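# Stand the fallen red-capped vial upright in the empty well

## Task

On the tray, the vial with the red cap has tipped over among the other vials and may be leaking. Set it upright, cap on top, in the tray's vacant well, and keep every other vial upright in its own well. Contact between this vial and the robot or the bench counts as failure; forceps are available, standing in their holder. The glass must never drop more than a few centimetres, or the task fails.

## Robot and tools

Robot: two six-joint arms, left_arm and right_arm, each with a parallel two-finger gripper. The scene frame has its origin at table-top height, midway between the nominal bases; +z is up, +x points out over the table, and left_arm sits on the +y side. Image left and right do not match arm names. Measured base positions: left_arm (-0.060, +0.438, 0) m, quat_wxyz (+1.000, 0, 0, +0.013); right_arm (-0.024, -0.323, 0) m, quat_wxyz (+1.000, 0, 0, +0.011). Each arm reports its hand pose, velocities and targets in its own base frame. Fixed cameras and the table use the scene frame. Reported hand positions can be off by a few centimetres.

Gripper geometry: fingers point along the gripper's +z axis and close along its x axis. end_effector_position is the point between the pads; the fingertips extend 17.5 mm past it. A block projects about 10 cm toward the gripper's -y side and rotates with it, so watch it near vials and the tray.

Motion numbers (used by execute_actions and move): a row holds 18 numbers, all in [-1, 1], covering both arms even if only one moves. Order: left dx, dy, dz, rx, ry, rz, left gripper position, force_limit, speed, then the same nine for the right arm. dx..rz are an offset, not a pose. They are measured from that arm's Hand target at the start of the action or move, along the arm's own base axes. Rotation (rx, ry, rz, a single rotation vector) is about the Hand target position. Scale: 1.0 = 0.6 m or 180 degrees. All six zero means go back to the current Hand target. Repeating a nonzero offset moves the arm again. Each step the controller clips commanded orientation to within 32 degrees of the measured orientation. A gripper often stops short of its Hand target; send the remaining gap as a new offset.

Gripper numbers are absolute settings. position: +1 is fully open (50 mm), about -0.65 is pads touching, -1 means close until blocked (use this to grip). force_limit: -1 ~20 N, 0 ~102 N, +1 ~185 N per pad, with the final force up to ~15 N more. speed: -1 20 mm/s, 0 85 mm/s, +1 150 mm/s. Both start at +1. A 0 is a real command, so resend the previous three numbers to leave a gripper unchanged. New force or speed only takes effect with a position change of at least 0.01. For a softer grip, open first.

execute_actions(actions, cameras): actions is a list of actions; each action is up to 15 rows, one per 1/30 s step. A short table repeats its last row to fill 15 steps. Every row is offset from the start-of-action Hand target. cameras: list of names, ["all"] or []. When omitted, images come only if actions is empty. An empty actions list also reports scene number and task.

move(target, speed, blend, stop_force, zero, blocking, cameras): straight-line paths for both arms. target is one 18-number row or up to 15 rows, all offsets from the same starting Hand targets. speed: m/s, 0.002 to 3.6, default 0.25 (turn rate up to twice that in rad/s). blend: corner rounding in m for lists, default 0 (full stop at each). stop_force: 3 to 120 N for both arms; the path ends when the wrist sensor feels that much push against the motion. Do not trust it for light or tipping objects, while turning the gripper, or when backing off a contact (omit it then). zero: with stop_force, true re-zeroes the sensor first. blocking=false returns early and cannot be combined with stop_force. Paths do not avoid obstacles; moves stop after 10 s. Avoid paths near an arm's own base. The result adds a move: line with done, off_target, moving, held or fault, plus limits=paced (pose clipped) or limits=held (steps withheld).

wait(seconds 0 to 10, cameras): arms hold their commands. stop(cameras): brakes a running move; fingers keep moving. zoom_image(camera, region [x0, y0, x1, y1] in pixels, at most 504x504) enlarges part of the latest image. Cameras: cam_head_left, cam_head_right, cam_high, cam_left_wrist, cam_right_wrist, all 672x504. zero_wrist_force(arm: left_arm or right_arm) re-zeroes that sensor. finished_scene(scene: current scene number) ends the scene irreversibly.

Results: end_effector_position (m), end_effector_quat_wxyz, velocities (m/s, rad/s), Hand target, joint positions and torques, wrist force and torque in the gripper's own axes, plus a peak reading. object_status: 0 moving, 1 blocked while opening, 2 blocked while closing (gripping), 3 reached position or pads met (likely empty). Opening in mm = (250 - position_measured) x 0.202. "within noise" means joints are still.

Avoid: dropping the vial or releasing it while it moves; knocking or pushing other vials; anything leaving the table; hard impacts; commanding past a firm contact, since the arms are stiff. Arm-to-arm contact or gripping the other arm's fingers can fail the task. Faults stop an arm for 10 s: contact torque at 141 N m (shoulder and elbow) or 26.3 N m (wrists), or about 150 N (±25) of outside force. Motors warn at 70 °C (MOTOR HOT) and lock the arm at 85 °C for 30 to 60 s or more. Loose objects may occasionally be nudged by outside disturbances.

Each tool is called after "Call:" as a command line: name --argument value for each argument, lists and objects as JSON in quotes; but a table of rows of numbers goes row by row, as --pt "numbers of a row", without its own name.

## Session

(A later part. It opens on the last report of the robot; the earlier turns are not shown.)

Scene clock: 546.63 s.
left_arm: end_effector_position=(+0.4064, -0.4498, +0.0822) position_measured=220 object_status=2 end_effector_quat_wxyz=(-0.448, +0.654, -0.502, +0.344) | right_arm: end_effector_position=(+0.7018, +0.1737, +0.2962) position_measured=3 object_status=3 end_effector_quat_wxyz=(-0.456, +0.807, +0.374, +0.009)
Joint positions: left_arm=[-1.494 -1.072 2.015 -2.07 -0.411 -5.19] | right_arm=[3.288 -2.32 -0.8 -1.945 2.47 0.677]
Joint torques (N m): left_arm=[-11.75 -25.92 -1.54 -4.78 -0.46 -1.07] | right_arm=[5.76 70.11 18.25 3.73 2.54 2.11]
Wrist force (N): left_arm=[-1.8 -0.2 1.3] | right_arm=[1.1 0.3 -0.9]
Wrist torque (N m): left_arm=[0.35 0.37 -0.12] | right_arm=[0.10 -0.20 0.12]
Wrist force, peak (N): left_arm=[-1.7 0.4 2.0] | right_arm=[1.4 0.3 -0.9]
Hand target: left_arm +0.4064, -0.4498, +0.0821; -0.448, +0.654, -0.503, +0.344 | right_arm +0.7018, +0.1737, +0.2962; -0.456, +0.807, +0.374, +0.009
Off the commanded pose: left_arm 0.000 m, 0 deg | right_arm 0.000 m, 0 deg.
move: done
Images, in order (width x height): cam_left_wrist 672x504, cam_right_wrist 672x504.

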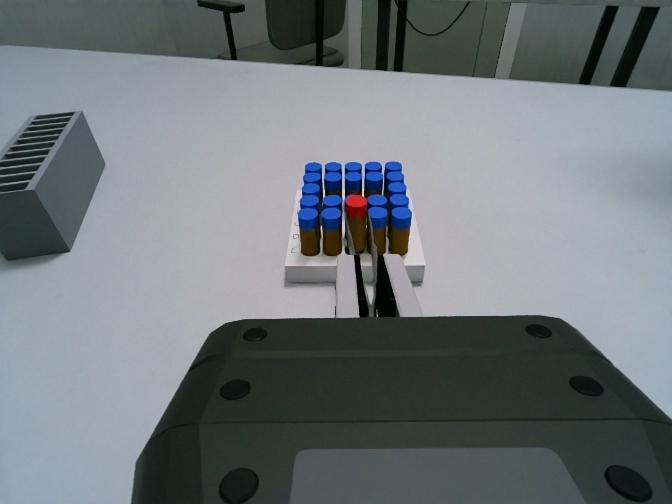

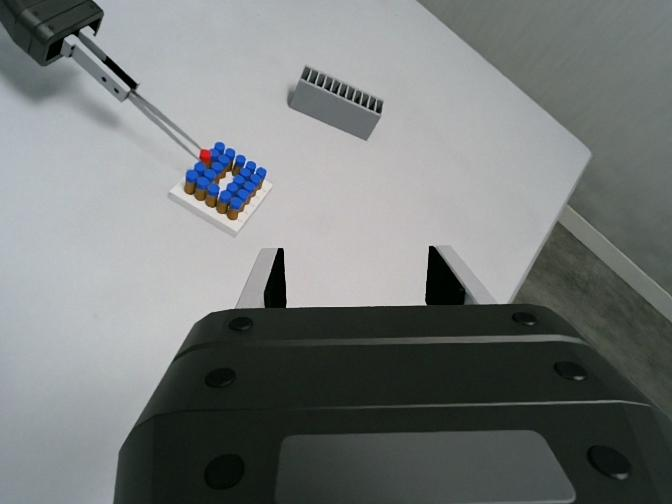

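Call:
move --pt "0 0 0.003 0 0 0 -0.5 -1 -1 0 0 0 0 0 0 1 1 1" --pt "-0.0037 -0.001 0.003 0 0 0 -0.5 -1 -1 0 0 0 0 0 0 1 1 1" --pt "-0.0037 -0.001 -0.003 0 0 0 -0.5 -1 -1 0 0 0 0 0 0 1 1 1" --speed 0.015 --cameras '["cam_left_wrist","cam_right_wrist"]'

Call:
zoom_image --camera "cam_left_wrist" --region '[310, 190, 410, 290]'

Call:
zoom_image --camera "cam_right_wrist" --region '[160, 110, 280, 230]'

Scene clock: 557.93 s.
left_arm: end_effector_position=(+0.4041, -0.4504, +0.0804) position_measured=220 object_status=2 end_effector_quat_wxyz=(-0.448, +0.654, -0.503, +0.344) | right_arm: end_effector_position=(+0.7018, +0.1737, +0.2962) position_measured=3 object_status=3 end_effector_quat_wxyz=(-0.456, +0.807, +0.374, +0.009)
Joint positions: left_arm=[-1.499 -1.07 2.014 -2.064 -0.413 -5.199] | right_arm=[3.288 -2.32 -0.8 -1.945 2.47 0.677]
Joint torques (N m): left_arm=[-12.53 -27.99 -1.25 -5.24 -0.85 -1.76] | right_arm=[5.08 72.14 20.4 3.5 2.69 2.2]
Wrist force (N): left_arm=[-1.7 0.2 1.4] | right_arm=[1.2 0.6 -0.9]
Wrist torque (N m): left_arm=[0.37 0.38 -0.12] | right_arm=[0.13 -0.22 0.12]
Wrist force, peak (N): left_arm=[-1.8 0.2 1.8] | right_arm=[1.3 0.4 -0.9]
Hand target: left_arm +0.4041, -0.4504, +0.0803; -0.448, +0.654, -0.503, +0.344 | right_arm +0.7018, +0.1737, +0.2962; -0.456, +0.807, +0.374, +0.009
Off the commanded pose: left_arm 0.000 m, 0 deg | right_arm 0.000 m, 0 deg.
move: done
Images, in order (width x height): cam_left_wrist 672x504, cam_right_wrist 672x504.

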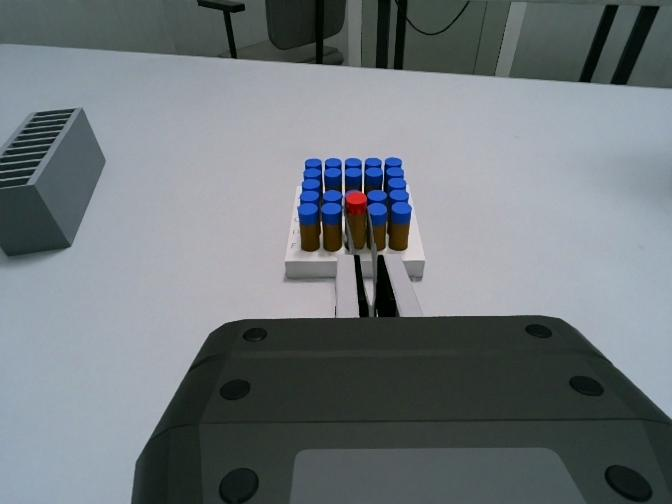

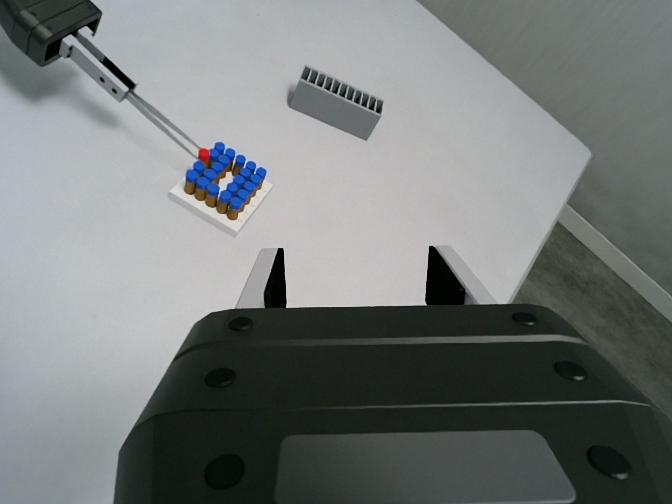

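Scaled by 5.040.

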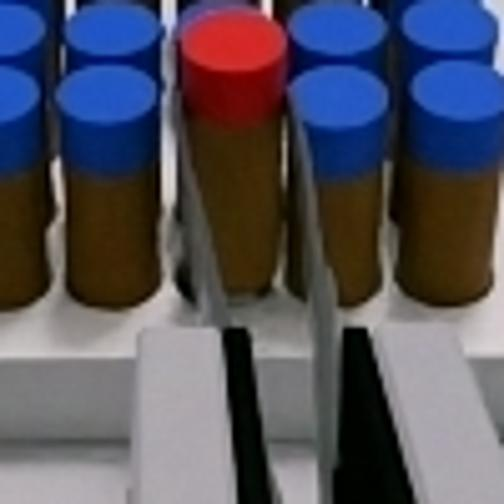

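Scaled by 4.200.

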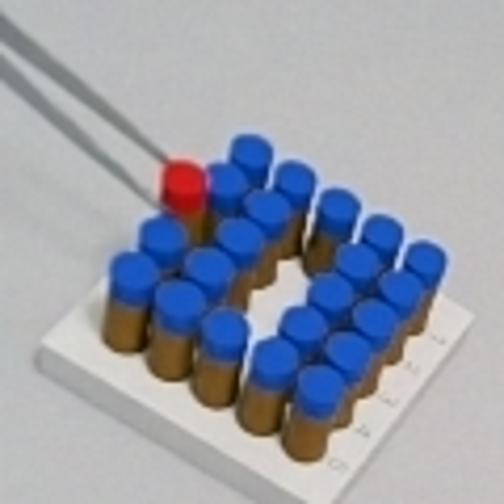

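Call:
move --pt "0 0 0.003 0 0 0 -0.5 -1 -1 0 0 0 0 0 0 1 1 1" --pt "-0.001 0.002 0.003 0 0 0 -0.5 -1 -1 0 0 0 0 0 0 1 1 1" --pt "-0.001 0.002 -0.005 0 0 0 -0.5 -1 -1 0 0 0 0 0 0 1 1 1" --speed 0.015 --cameras '["cam_left_wrist","cam_right_wrist"]'

Call:
zoom_image --camera "cam_left_wrist" --region '[310, 190, 410, 290]'

Call:
zoom_image --camera "cam_right_wrist" --region '[160, 110, 280, 230]'

Scene clock: 568.33 s.
left_arm: end_effector_position=(+0.4035, -0.4492, +0.0774) position_measured=220 object_status=2 end_effector_quat_wxyz=(-0.448, +0.654, -0.502, +0.344) | right_arm: end_effector_position=(+0.7018, +0.1737, +0.2962) position_measured=3 object_status=3 end_effector_quat_wxyz=(-0.456, +0.807, +0.374, +0.009)
Joint positions: left_arm=[-1.5 -1.066 2.019 -2.07 -0.413 -5.202] | right_arm=[3.288 -2.32 -0.8 -1.945 2.47 0.677]
Joint torques (N m): left_arm=[-11.4 -29.05 -1.33 -4.92 0.26 -0.6] | right_arm=[4.35 70.47 20.3 3.56 2.6 2.06]
Wrist force (N): left_arm=[-1.6 0.3 1.7] | right_arm=[1.2 0.2 -0.8]
Wrist torque (N m): left_arm=[0.31 0.35 -0.12] | right_arm=[0.07 -0.21 0.12]
Wrist force, peak (N): left_arm=[-1.7 0.8 1.8] | right_arm=[1.2 0.5 -1.0]
Hand target: left_arm +0.4035, -0.4492, +0.0773; -0.448, +0.654, -0.503, +0.344 | right_arm +0.7018, +0.1737, +0.2962; -0.456, +0.807, +0.374, +0.009
Off the commanded pose: left_arm 0.000 m, 0 deg | right_arm 0.000 m, 0 deg.
move: done
Images, in order (width x height): cam_left_wrist 672x504, cam_right_wrist 672x504.

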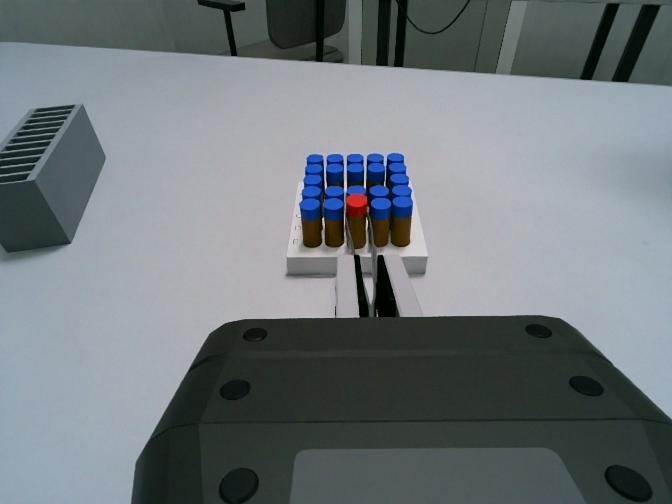

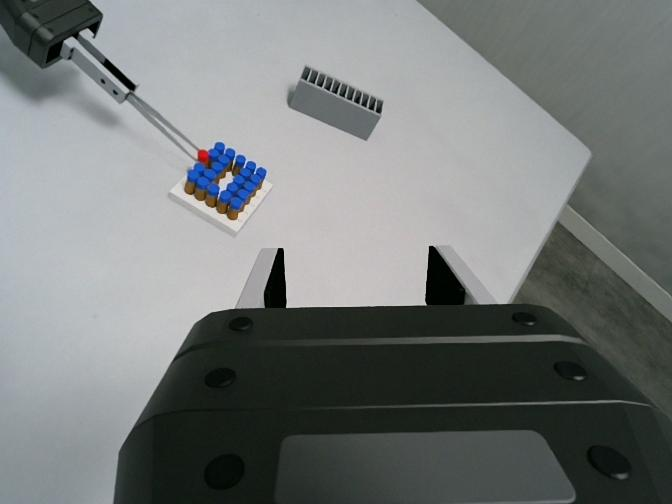

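Scaled by 5.040.

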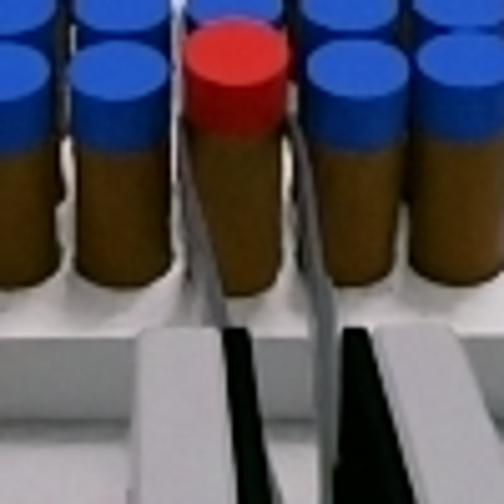

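Scaled by 4.200.

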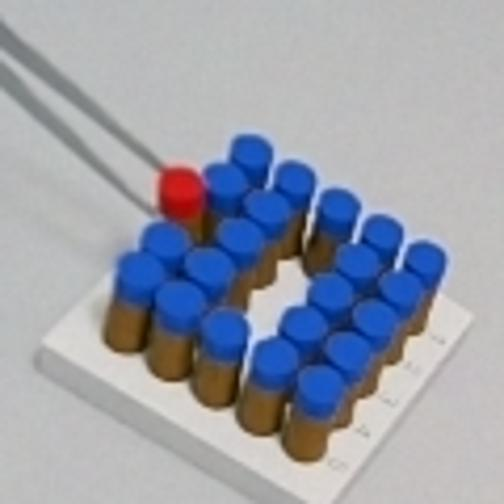

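Call:
move --pt "0 0 0.005 0 0 0 -0.5 -1 -1 0 0 0 0 0 0 1 1 1" --pt "0.003 0.0008 0.005 0 0 0 -0.5 -1 -1 0 0 0 0 0 0 1 1 1" --pt "0.003 0.0008 -0.004 0 0 0 -0.5 -1 -1 0 0 0 0 0 0 1 1 1" --speed 0.015 --cameras '["cam_left_wrist","cam_right_wrist"]'

Call:
zoom_image --camera "cam_left_wrist" --region '[310, 190, 410, 290]'

Call:
zoom_image --camera "cam_right_wrist" --region '[160, 110, 280, 230]'

Scene clock: 579.13 s.
left_arm: end_effector_position=(+0.4053, -0.4487, +0.0750) position_measured=220 object_status=2 end_effector_quat_wxyz=(-0.448, +0.654, -0.503, +0.344) | right_arm: end_effector_position=(+0.7018, +0.1737, +0.2962) position_measured=3 object_status=3 end_effector_quat_wxyz=(-0.456, +0.807, +0.374, +0.009)
Joint positions: left_arm=[-1.496 -1.059 2.021 -2.085 -0.412 -5.194] | right_arm=[3.288 -2.32 -0.8 -1.945 2.47 0.677]
Joint torques (N m): left_arm=[11.66 -25.55 -1.8 -4.73 4.46 2.61] | right_arm=[5.45 71.93 18.76 3.52 2.89 2.11]
Wrist force (N): left_arm=[-1.9 0.2 1.5] | right_arm=[1.1 0.3 -0.8]
Wrist torque (N m): left_arm=[0.36 0.42 -0.20] | right_arm=[0.09 -0.20 0.12]
Wrist force, peak (N): left_arm=[-1.8 0.9 1.8] | right_arm=[1.4 0.3 -0.9]
Hand target: left_arm +0.4053, -0.4487, +0.0749; -0.448, +0.654, -0.503, +0.344 | right_arm +0.7018, +0.1737, +0.2962; -0.456, +0.807, +0.374, +0.009
Off the commanded pose: left_arm 0.000 m, 0 deg | right_arm 0.000 m, 0 deg.
move: done
Images, in order (width x height): cam_left_wrist 672x504, cam_right_wrist 672x504.

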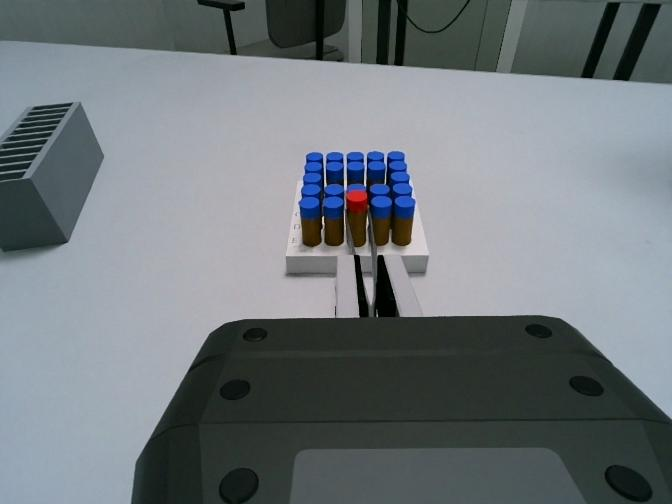

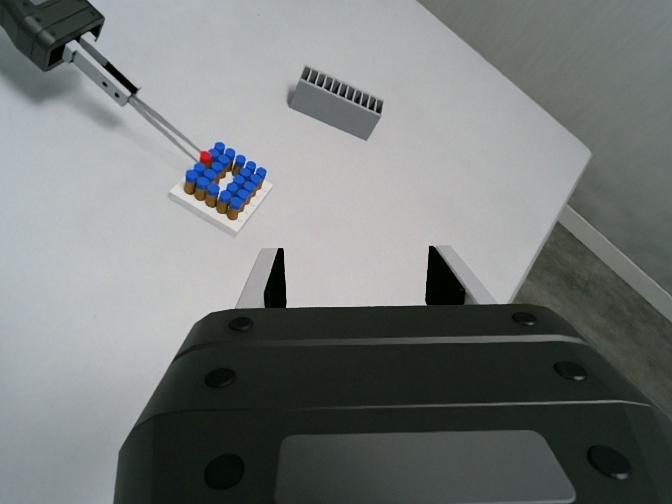

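Scaled by 5.040.

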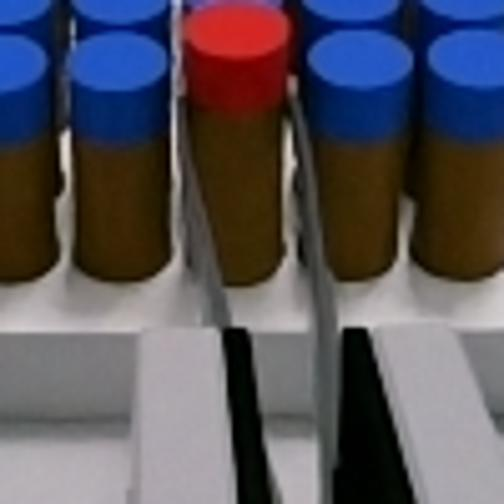

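Scaled by 4.200.

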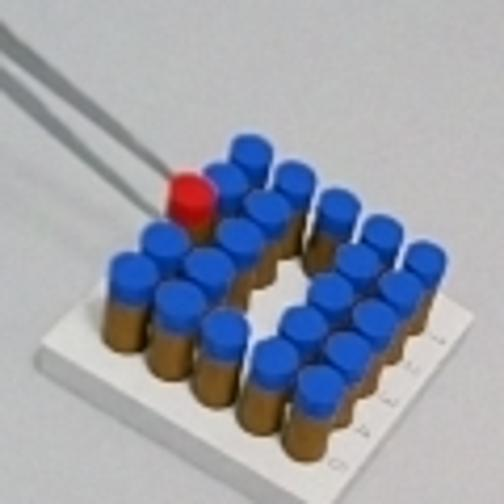

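Call:
move --target '[0,0,-0.004,0,0,0,-0.5,-1,-1,0,0,0,0,0,0,1,1,1]' --speed 0.015 --cameras '["cam_left_wrist","cam_right_wrist"]'

Call:
zoom_image --camera "cam_left_wrist" --region '[310, 190, 410, 290]'

Call:
zoom_image --camera "cam_right_wrist" --region '[160, 110, 280, 230]'

Scene clock: 597.43 s.
left_arm: end_effector_position=(+0.4053, -0.4487, +0.0726) position_measured=220 object_status=2 end_effector_quat_wxyz=(-0.448, +0.654, -0.503, +0.344) | right_arm: end_effector_position=(+0.7018, +0.1737, +0.2962) position_measured=3 object_status=3 end_effector_quat_wxyz=(-0.456, +0.807, +0.374, +0.009)
Joint positions: left_arm=[-1.496 -1.054 2.021 -2.091 -0.412 -5.194] | right_arm=[3.288 -2.32 -0.8 -1.945 2.47 0.677]
Joint torques (N m): left_arm=[10.48 -29.07 -0.83 -4.69 4.22 1.42] | right_arm=[5.56 71.76 18.16 3.39 2.58 2.22]
Wrist force (N): left_arm=[-1.6 -0.1 1.4] | right_arm=[1.0 0.3 -0.7]
Wrist torque (N m): left_arm=[0.35 0.38 -0.21] | right_arm=[0.10 -0.19 0.12]
Wrist force, peak (N): left_arm=[-1.8 -0.1 1.7] | right_arm=[1.3 0.3 -0.9]
Hand target: left_arm +0.4053, -0.4487, +0.0725; -0.448, +0.654, -0.503, +0.344 | right_arm +0.7018, +0.1737, +0.2962; -0.456, +0.807, +0.374, +0.009
Off the commanded pose: left_arm 0.000 m, 0 deg | right_arm 0.000 m, 0 deg.
move: done
Images, in order (width x height): cam_left_wrist 672x504, cam_right_wrist 672x504.

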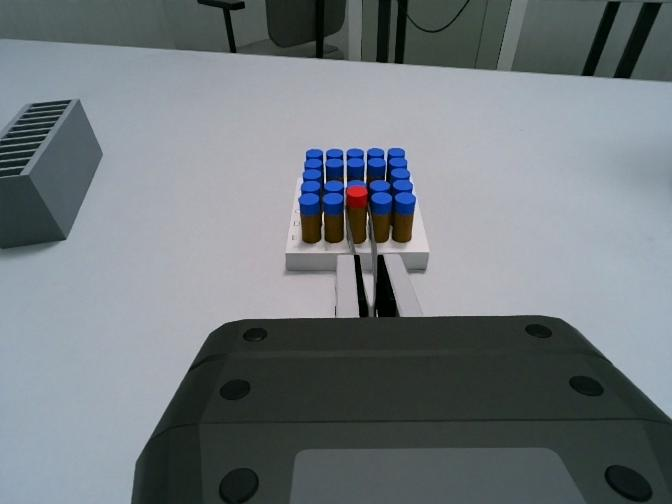

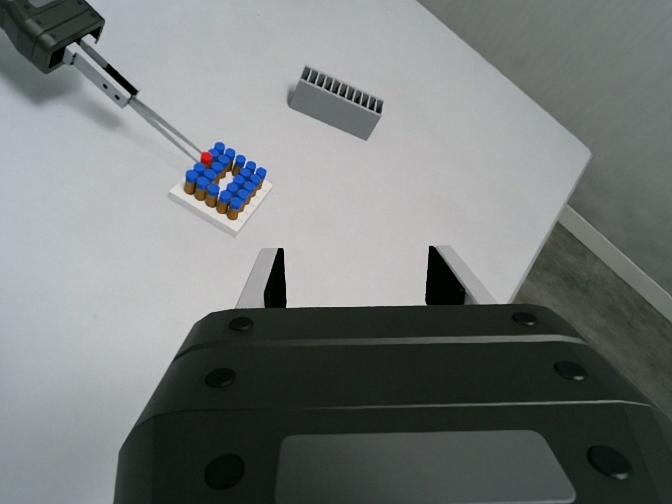

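Scaled by 5.040.

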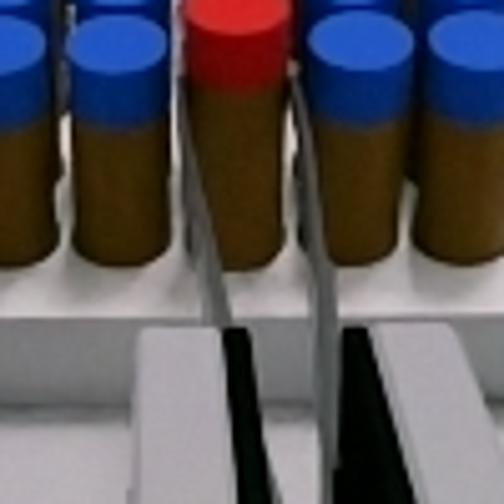

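Scaled by 4.200.

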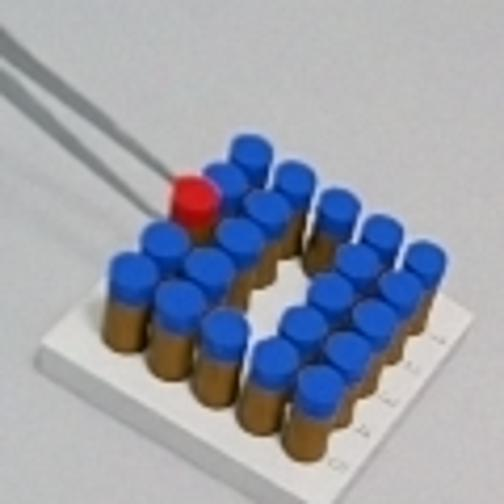

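Call:
move --target '[0,0,-0.005,0,0,0,-0.5,-1,-1,0,0,0,0,0,0,1,1,1]' --speed 0.015 --cameras '["cam_left_wrist","cam_right_wrist"]'

Call:
zoom_image --camera "cam_left_wrist" --region '[310, 190, 410, 290]'

Call:
zoom_image --camera "cam_right_wrist" --region '[160, 110, 280, 230]'

Scene clock: 603.93 s.
left_arm: end_effector_position=(+0.4053, -0.4487, +0.0696) position_measured=220 object_status=2 end_effector_quat_wxyz=(-0.448, +0.654, -0.503, +0.344) | right_arm: end_effector_position=(+0.7018, +0.1737, +0.2962) position_measured=3 object_status=3 end_effector_quat_wxyz=(-0.456, +0.807, +0.374, +0.009)
Joint positions: left_arm=[-1.496 -1.048 2.022 -2.099 -0.412 -5.194] | right_arm=[3.288 -2.32 -0.8 -1.945 2.47 0.677]
Joint torques (N m): left_arm=[10.6 -29.04 -1.46 -4.72 4.31 0.53] | right_arm=[4.16 72.25 19.51 3.09 2.52 2.08]
Wrist force (N): left_arm=[-1.6 -0.1 1.5] | right_arm=[1.2 0.6 -0.8]
Wrist torque (N m): left_arm=[0.35 0.37 -0.20] | right_arm=[0.14 -0.21 0.12]
Wrist force, peak (N): left_arm=[-1.9 -0.3 1.7] | right_arm=[1.5 0.4 -0.8]
Hand target: left_arm +0.4053, -0.4487, +0.0695; -0.448, +0.654, -0.503, +0.344 | right_arm +0.7018, +0.1737, +0.2962; -0.456, +0.807, +0.374, +0.009
Off the commanded pose: left_arm 0.000 m, 0 deg | right_arm 0.000 m, 0 deg.
move: done
Images, in order (width x height): cam_left_wrist 672x504, cam_right_wrist 672x504.

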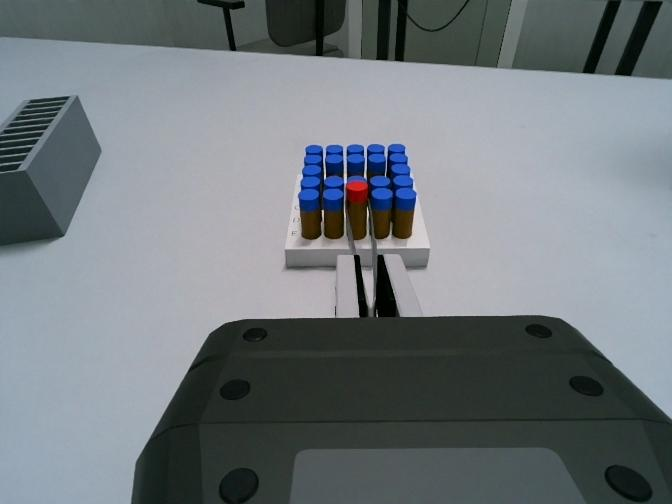

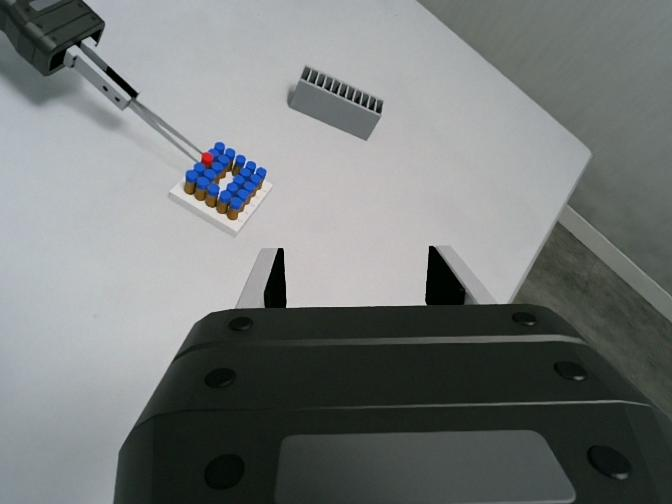

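Scaled by 5.040.

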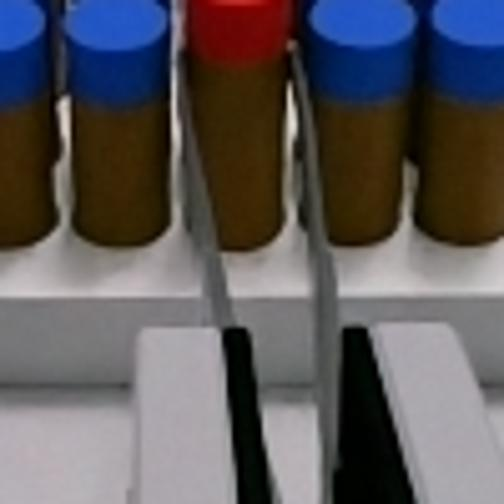

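Scaled by 4.200.

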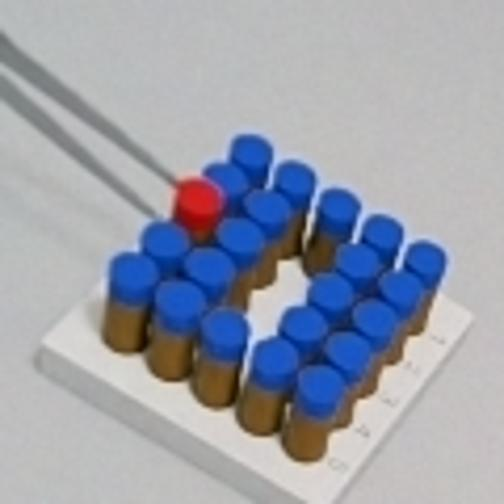

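Call:
move --pt "-0.0022 -0.0006 0 0 0 0 -0.5 -1 -1 0 0 0 0 0 0 1 1 1" --pt "-0.0022 -0.0006 -0.004 0 0 0 -0.5 -1 -1 0 0 0 0 0 0 1 1 1" --speed 0.015 --cameras '["cam_left_wrist","cam_right_wrist"]'

Call:
zoom_image --camera "cam_left_wrist" --region '[310, 190, 410, 290]'

Call:
zoom_image --camera "cam_right_wrist" --region '[160, 110, 280, 230]'

Scene clock: 614.57 s.
left_arm: end_effector_position=(+0.4040, -0.4491, +0.0672) position_measured=220 object_status=2 end_effector_quat_wxyz=(-0.448, +0.654, -0.502, +0.344) | right_arm: end_effector_position=(+0.7018, +0.1737, +0.2962) position_measured=3 object_status=3 end_effector_quat_wxyz=(-0.456, +0.807, +0.374, +0.009)
Joint positions: left_arm=[-1.499 -1.043 2.022 -2.098 -0.413 -5.199] | right_arm=[3.288 -2.32 -0.8 -1.945 2.47 0.677]
Joint torques (N m): left_arm=[-13.4 -30.49 -1.12 -4.54 -0.65 -2.21] | right_arm=[4 71.54 20.91 3.41 2.21 1.92]
Wrist force (N): left_arm=[-1.7 0.1 1.6] | right_arm=[1.1 0.6 -0.9]
Wrist torque (N m): left_arm=[0.39 0.39 -0.13] | right_arm=[0.13 -0.20 0.12]
Wrist force, peak (N): left_arm=[-1.9 -0.1 1.7] | right_arm=[1.5 0.3 -0.8]
Hand target: left_arm +0.4040, -0.4490, +0.0671; -0.448, +0.654, -0.503, +0.344 | right_arm +0.7018, +0.1737, +0.2962; -0.456, +0.807, +0.374, +0.009
Off the commanded pose: left_arm 0.000 m, 0 deg | right_arm 0.000 m, 0 deg.
move: done
Images, in order (width x height): cam_left_wrist 672x504, cam_right_wrist 672x504.

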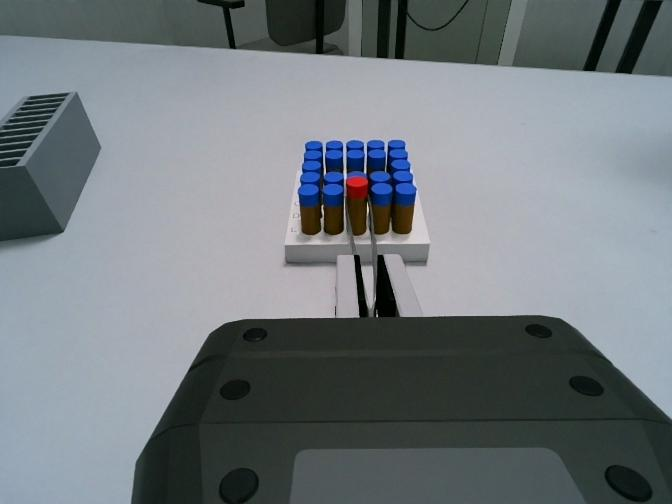

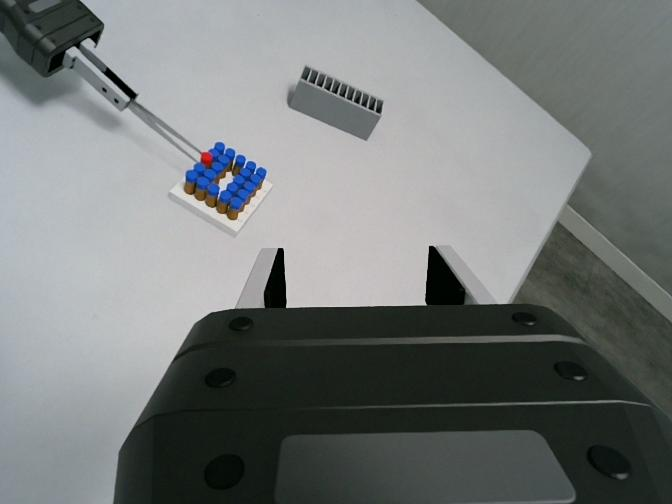

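Scaled by 5.040.

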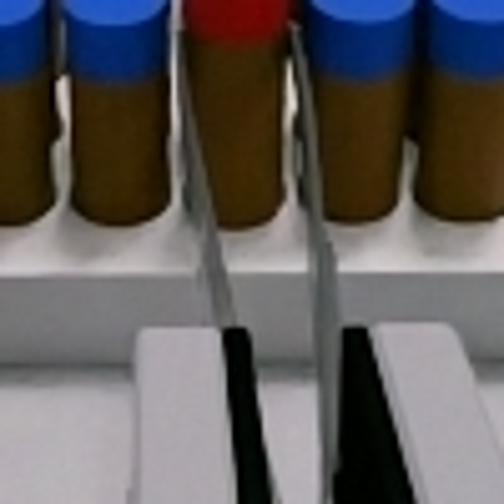

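Scaled by 4.200.

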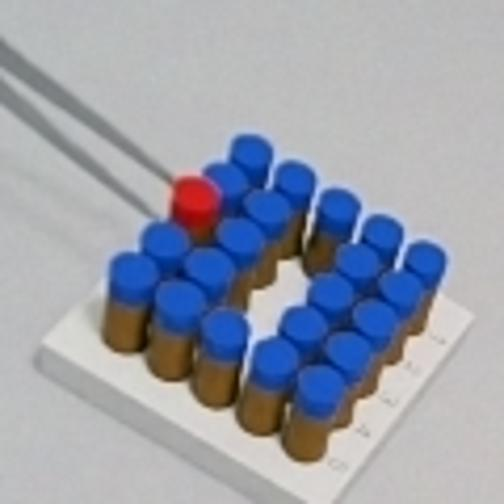

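Call:
move --pt "0 0 0.006 0 0 0 -0.5 -1 -1 0 0 0 0 0 0 1 1 1" --pt "0.0048 -0.0000 0.006 0 0 0 -0.5 -1 -1 0 0 0 0 0 0 1 1 1" --pt "0.0048 -0.0000 -0.001 0 0 0 -0.5 -1 -1 0 0 0 0 0 0 1 1 1" --speed 0.015 --cameras '["cam_left_wrist","cam_right_wrist"]'

Call:
zoom_image --camera "cam_left_wrist" --region '[310, 170, 410, 270]'

Call:
zoom_image --camera "cam_right_wrist" --region '[160, 110, 280, 230]'

Scene clock: 626.50 s.
left_arm: end_effector_position=(+0.4069, -0.4490, +0.0666) position_measured=220 object_status=2 end_effector_quat_wxyz=(-0.448, +0.654, -0.503, +0.344) | right_arm: end_effector_position=(+0.7018, +0.1737, +0.2962) position_measured=3 object_status=3 end_effector_quat_wxyz=(-0.456, +0.807, +0.374, +0.009)
Joint positions: left_arm=[-1.493 -1.039 2.022 -2.113 -0.41 -5.187] | right_arm=[3.288 -2.32 -0.8 -1.945 2.47 0.677]
Joint torques (N m): left_arm=[10.24 -28.96 0.04 -4.83 4.4 2.65] | right_arm=[4.49 71.28 20.99 3.26 2.46 2.2]
Wrist force (N): left_arm=[-1.8 0.2 1.6] | right_arm=[1.2 0.3 -0.8]
Wrist torque (N m): left_arm=[0.37 0.40 -0.20] | right_arm=[0.09 -0.22 0.12]
Wrist force, peak (N): left_arm=[-1.7 0.5 2.1] | right_arm=[1.5 0.1 -0.9]
Hand target: left_arm +0.4069, -0.4490, +0.0665; -0.448, +0.654, -0.503, +0.344 | right_arm +0.7018, +0.1737, +0.2962; -0.456, +0.807, +0.374, +0.009
Off the commanded pose: left_arm 0.000 m, 0 deg | right_arm 0.000 m, 0 deg.
move: done
Images, in order (width x height): cam_left_wrist 672x504, cam_right_wrist 672x504.

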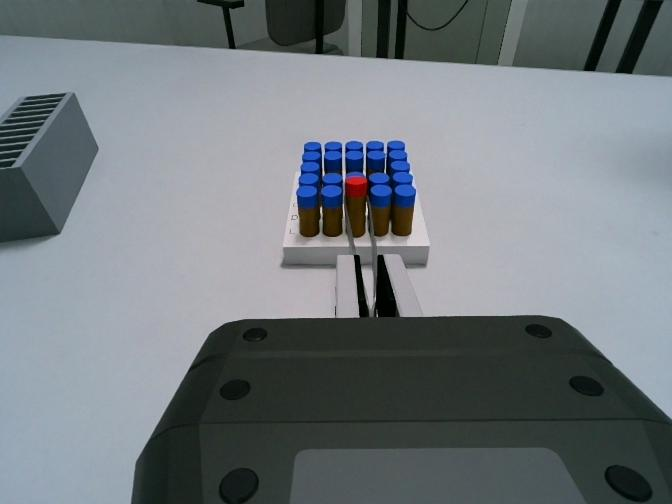

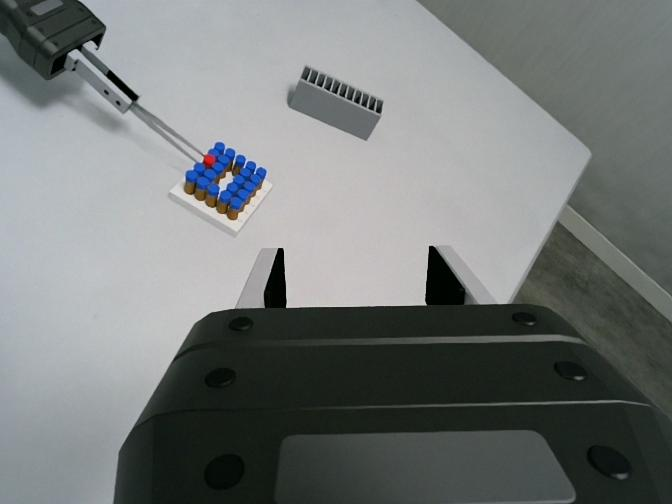

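Scaled by 5.040.

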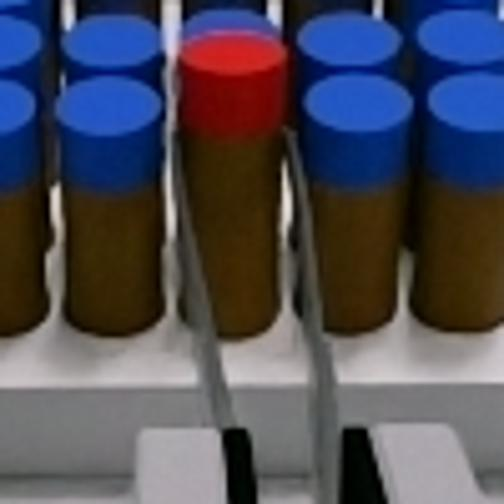

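Scaled by 4.200.

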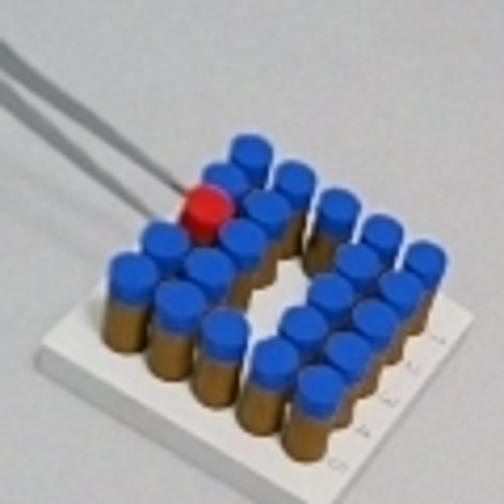

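Call:
move --target '[0,0,0.018,0,0,0,-0.5,-1,-1,0,0,0,0,0,0,1,1,1]' --speed 0.02 --cameras '["cam_left_wrist","cam_right_wrist"]'

Call:
zoom_image --camera "cam_left_wrist" --region '[310, 190, 410, 290]'

Call:
zoom_image --camera "cam_right_wrist" --region '[160, 110, 280, 230]'

Scene clock: 637.73 s.
left_arm: end_effector_position=(+0.4069, -0.4490, +0.0773) position_measured=220 object_status=2 end_effector_quat_wxyz=(-0.448, +0.654, -0.503, +0.344) | right_arm: end_effector_position=(+0.7018, +0.1737, +0.2962) position_measured=3 object_status=3 end_effector_quat_wxyz=(-0.456, +0.807, +0.374, +0.009)
Joint positions: left_arm=[-1.493 -1.062 2.018 -2.086 -0.41 -5.187] | right_arm=[3.288 -2.32 -0.8 -1.945 2.47 0.677]
Joint torques (N m): left_arm=[7.25 -45.54 -26.43 -0.31 4.1 -2.1] | right_arm=[5.87 72.96 20.65 3.41 2.28 1.76]
Wrist force (N): left_arm=[-1.5 0.8 1.5] | right_arm=[1.1 0.4 -0.7]
Wrist torque (N m): left_arm=[0.25 0.35 -0.19] | right_arm=[0.10 -0.21 0.12]
Wrist force, peak (N): left_arm=[-1.7 1.0 1.8] | right_arm=[1.4 0.4 -0.8]
Hand target: left_arm +0.4069, -0.4490, +0.0773; -0.448, +0.654, -0.503, +0.344 | right_arm +0.7018, +0.1737, +0.2962; -0.456, +0.807, +0.374, +0.009
Off the commanded pose: left_arm 0.000 m, 0 deg | right_arm 0.000 m, 0 deg.
move: done
Images, in order (width x height): cam_left_wrist 672x504, cam_right_wrist 672x504.

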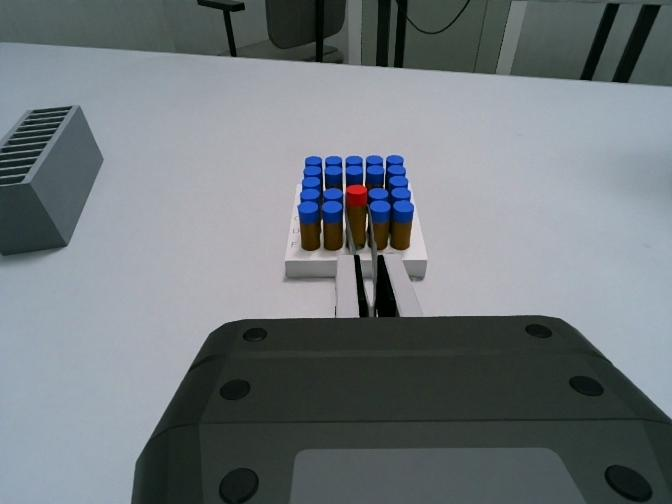

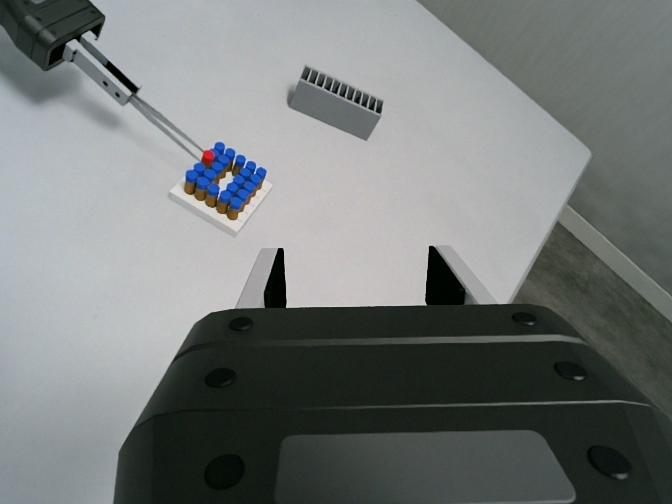

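Scaled by 5.040.

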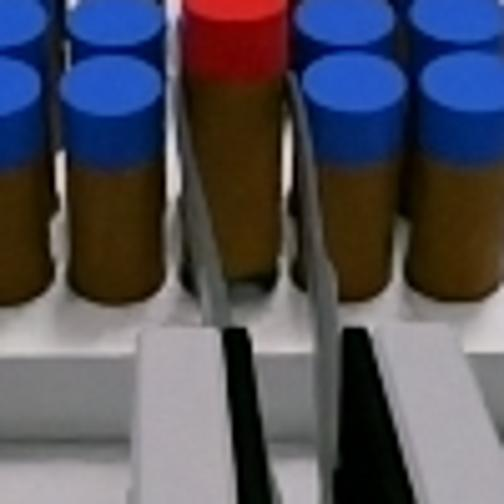

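Scaled by 4.200.

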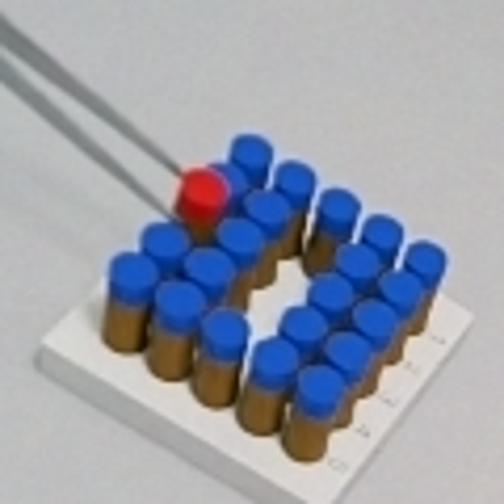

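Call:
zoom_image --camera "cam_right_wrist" --region '[185, 140, 235, 190]'

Call:
zoom_image --camera "cam_left_wrist" --region '[330, 190, 390, 250]'

Scaled by 10.080.

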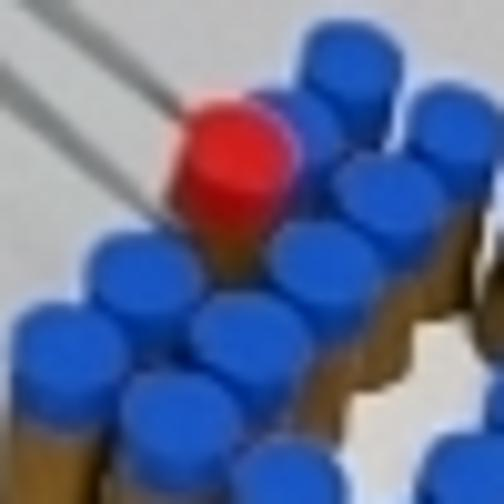

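Scaled by 8.400.

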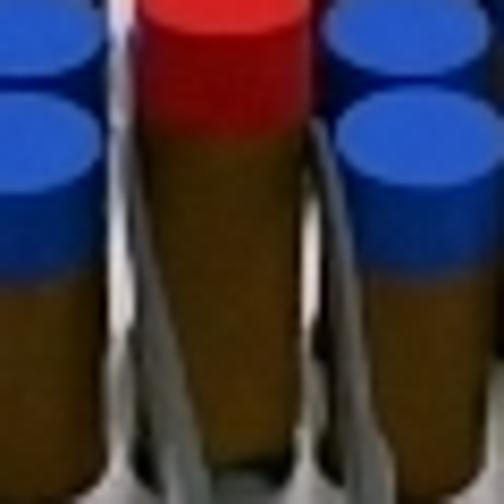

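Call:
move --pt "-0.0020 -0.0005 0 0 0 0 -0.5 -1 -1 0 0 0 0 0 0 1 1 1" --pt "-0.0020 -0.0005 -0.006 0 0 0 -0.5 -1 -1 0 0 0 0 0 0 1 1 1" --speed 0.015 --cameras '["cam_left_wrist","cam_right_wrist"]'

Call:
zoom_image --camera "cam_left_wrist" --region '[310, 180, 410, 280]'

Call:
zoom_image --camera "cam_right_wrist" --region '[160, 110, 280, 230]'

Scene clock: 664.23 s.
left_arm: end_effector_position=(+0.4057, -0.4493, +0.0738) position_measured=220 object_status=2 end_effector_quat_wxyz=(-0.448, +0.654, -0.502, +0.344) | right_arm: end_effector_position=(+0.7018, +0.1737, +0.2962) position_measured=3 object_status=3 end_effector_quat_wxyz=(-0.456, +0.807, +0.374, +0.009)
Joint positions: left_arm=[-1.496 -1.056 2.019 -2.089 -0.411 -5.192] | right_arm=[3.288 -2.32 -0.8 -1.945 2.47 0.677]
Joint torques (N m): left_arm=[-11.39 -26.76 -1.2 -5.04 -0.05 -1.48] | right_arm=[4.25 72.01 21.01 2.87 2.39 2.03]
Wrist force (N): left_arm=[-1.7 0.8 1.7] | right_arm=[1.1 0.3 -0.8]
Wrist torque (N m): left_arm=[0.26 0.38 -0.12] | right_arm=[0.09 -0.20 0.12]
Wrist force, peak (N): left_arm=[-2.0 0.9 1.8] | right_arm=[1.3 0.6 -0.9]
Hand target: left_arm +0.4057, -0.4493, +0.0737; -0.448, +0.654, -0.503, +0.344 | right_arm +0.7018, +0.1737, +0.2962; -0.456, +0.807, +0.374, +0.009
Off the commanded pose: left_arm 0.000 m, 0 deg | right_arm 0.000 m, 0 deg.
move: done
Images, in order (width x height): cam_left_wrist 672x504, cam_right_wrist 672x504.

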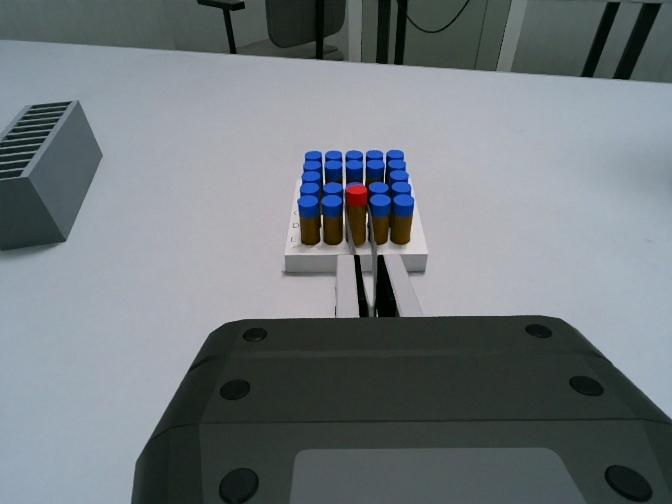

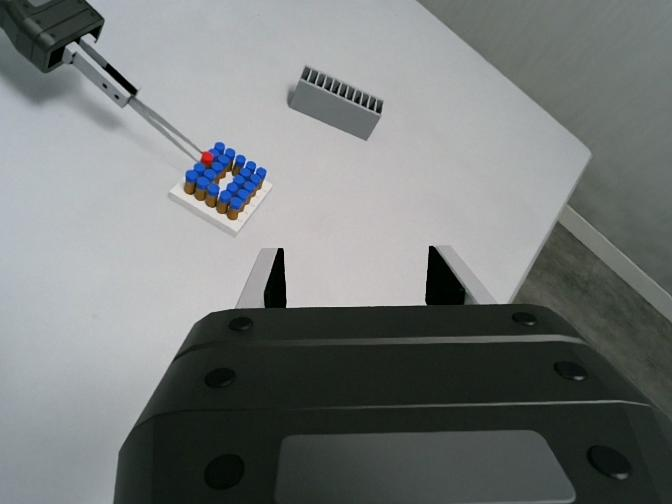

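Scaled by 5.040.

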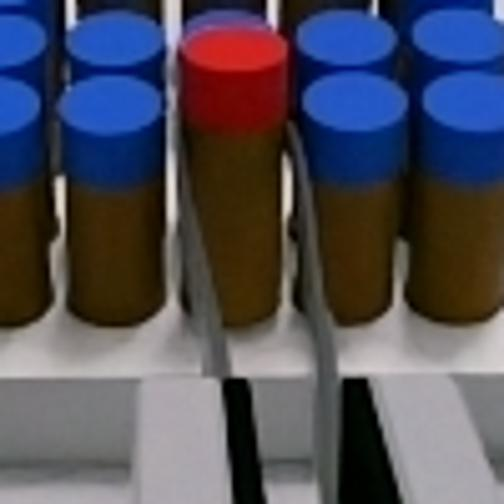

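Scaled by 4.200.

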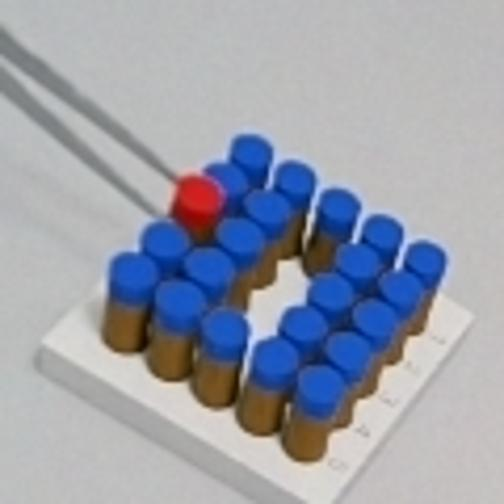

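Call:
move --target '[0,0,-0.006,0,0,0,-0.5,-1,-1,0,0,0,0,0,0,1,1,1]' --speed 0.015 --cameras '["cam_left_wrist","cam_right_wrist"]'

Call:
zoom_image --camera "cam_left_wrist" --region '[310, 180, 410, 280]'

Call:
zoom_image --camera "cam_right_wrist" --region '[160, 110, 280, 230]'

Scene clock: 673.53 s.
left_arm: end_effector_position=(+0.4057, -0.4493, +0.0702) position_measured=220 object_status=2 end_effector_quat_wxyz=(-0.448, +0.654, -0.503, +0.344) | right_arm: end_effector_position=(+0.7018, +0.1737, +0.2962) position_measured=3 object_status=3 end_effector_quat_wxyz=(-0.456, +0.807, +0.374, +0.009)
Joint positions: left_arm=[-1.496 -1.048 2.02 -2.098 -0.411 -5.192] | right_arm=[3.288 -2.32 -0.8 -1.945 2.47 0.677]
Joint torques (N m): left_arm=[-7.45 -29.87 -1.36 -4.4 3.02 0.23] | right_arm=[3.91 72.82 18.53 3.11 2.24 1.97]
Wrist force (N): left_arm=[-1.8 0.4 1.4] | right_arm=[1.1 0.3 -0.8]
Wrist torque (N m): left_arm=[0.28 0.38 -0.13] | right_arm=[0.09 -0.20 0.12]
Wrist force, peak (N): left_arm=[-1.8 0.9 1.8] | right_arm=[1.4 0.3 -0.9]
Hand target: left_arm +0.4057, -0.4493, +0.0701; -0.448, +0.654, -0.503, +0.344 | right_arm +0.7018, +0.1737, +0.2962; -0.456, +0.807, +0.374, +0.009
Off the commanded pose: left_arm 0.000 m, 0 deg | right_arm 0.000 m, 0 deg.
move: done
Images, in order (width x height): cam_left_wrist 672x504, cam_right_wrist 672x504.

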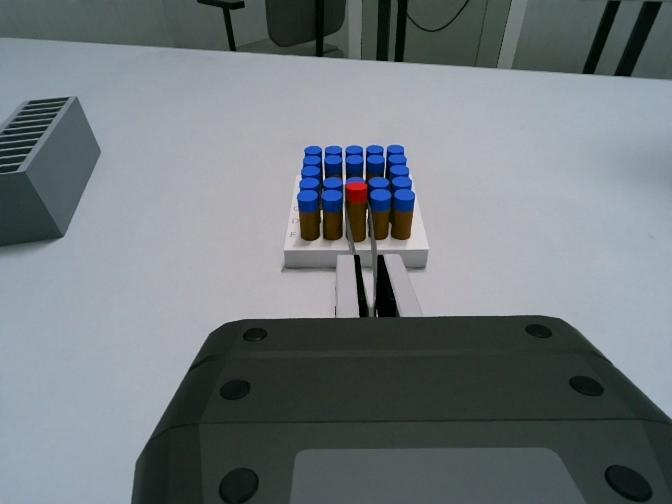

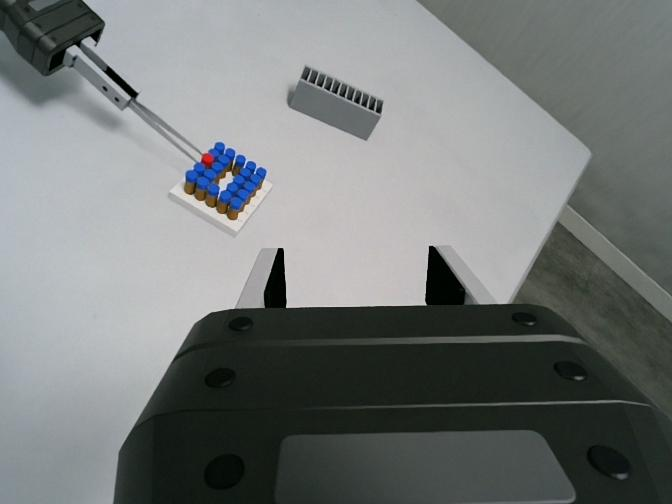

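Scaled by 5.040.

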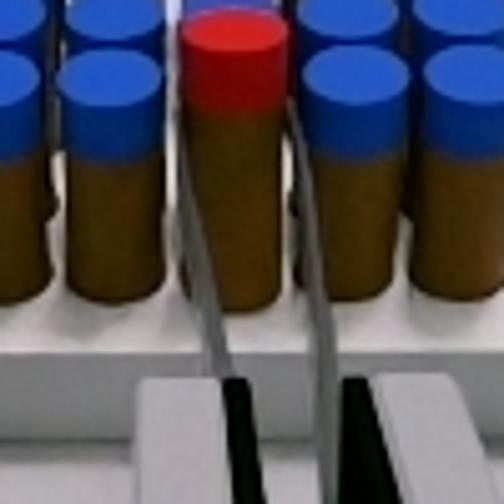

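Scaled by 4.200.

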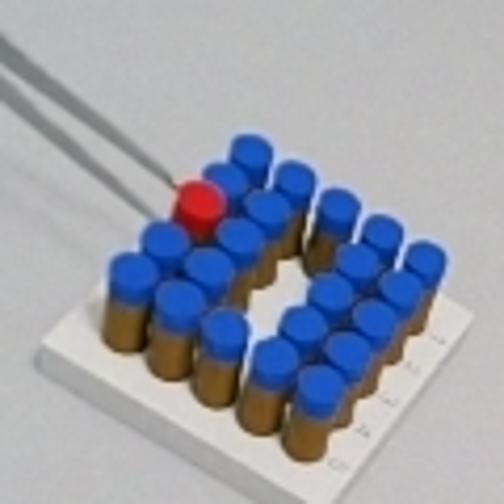

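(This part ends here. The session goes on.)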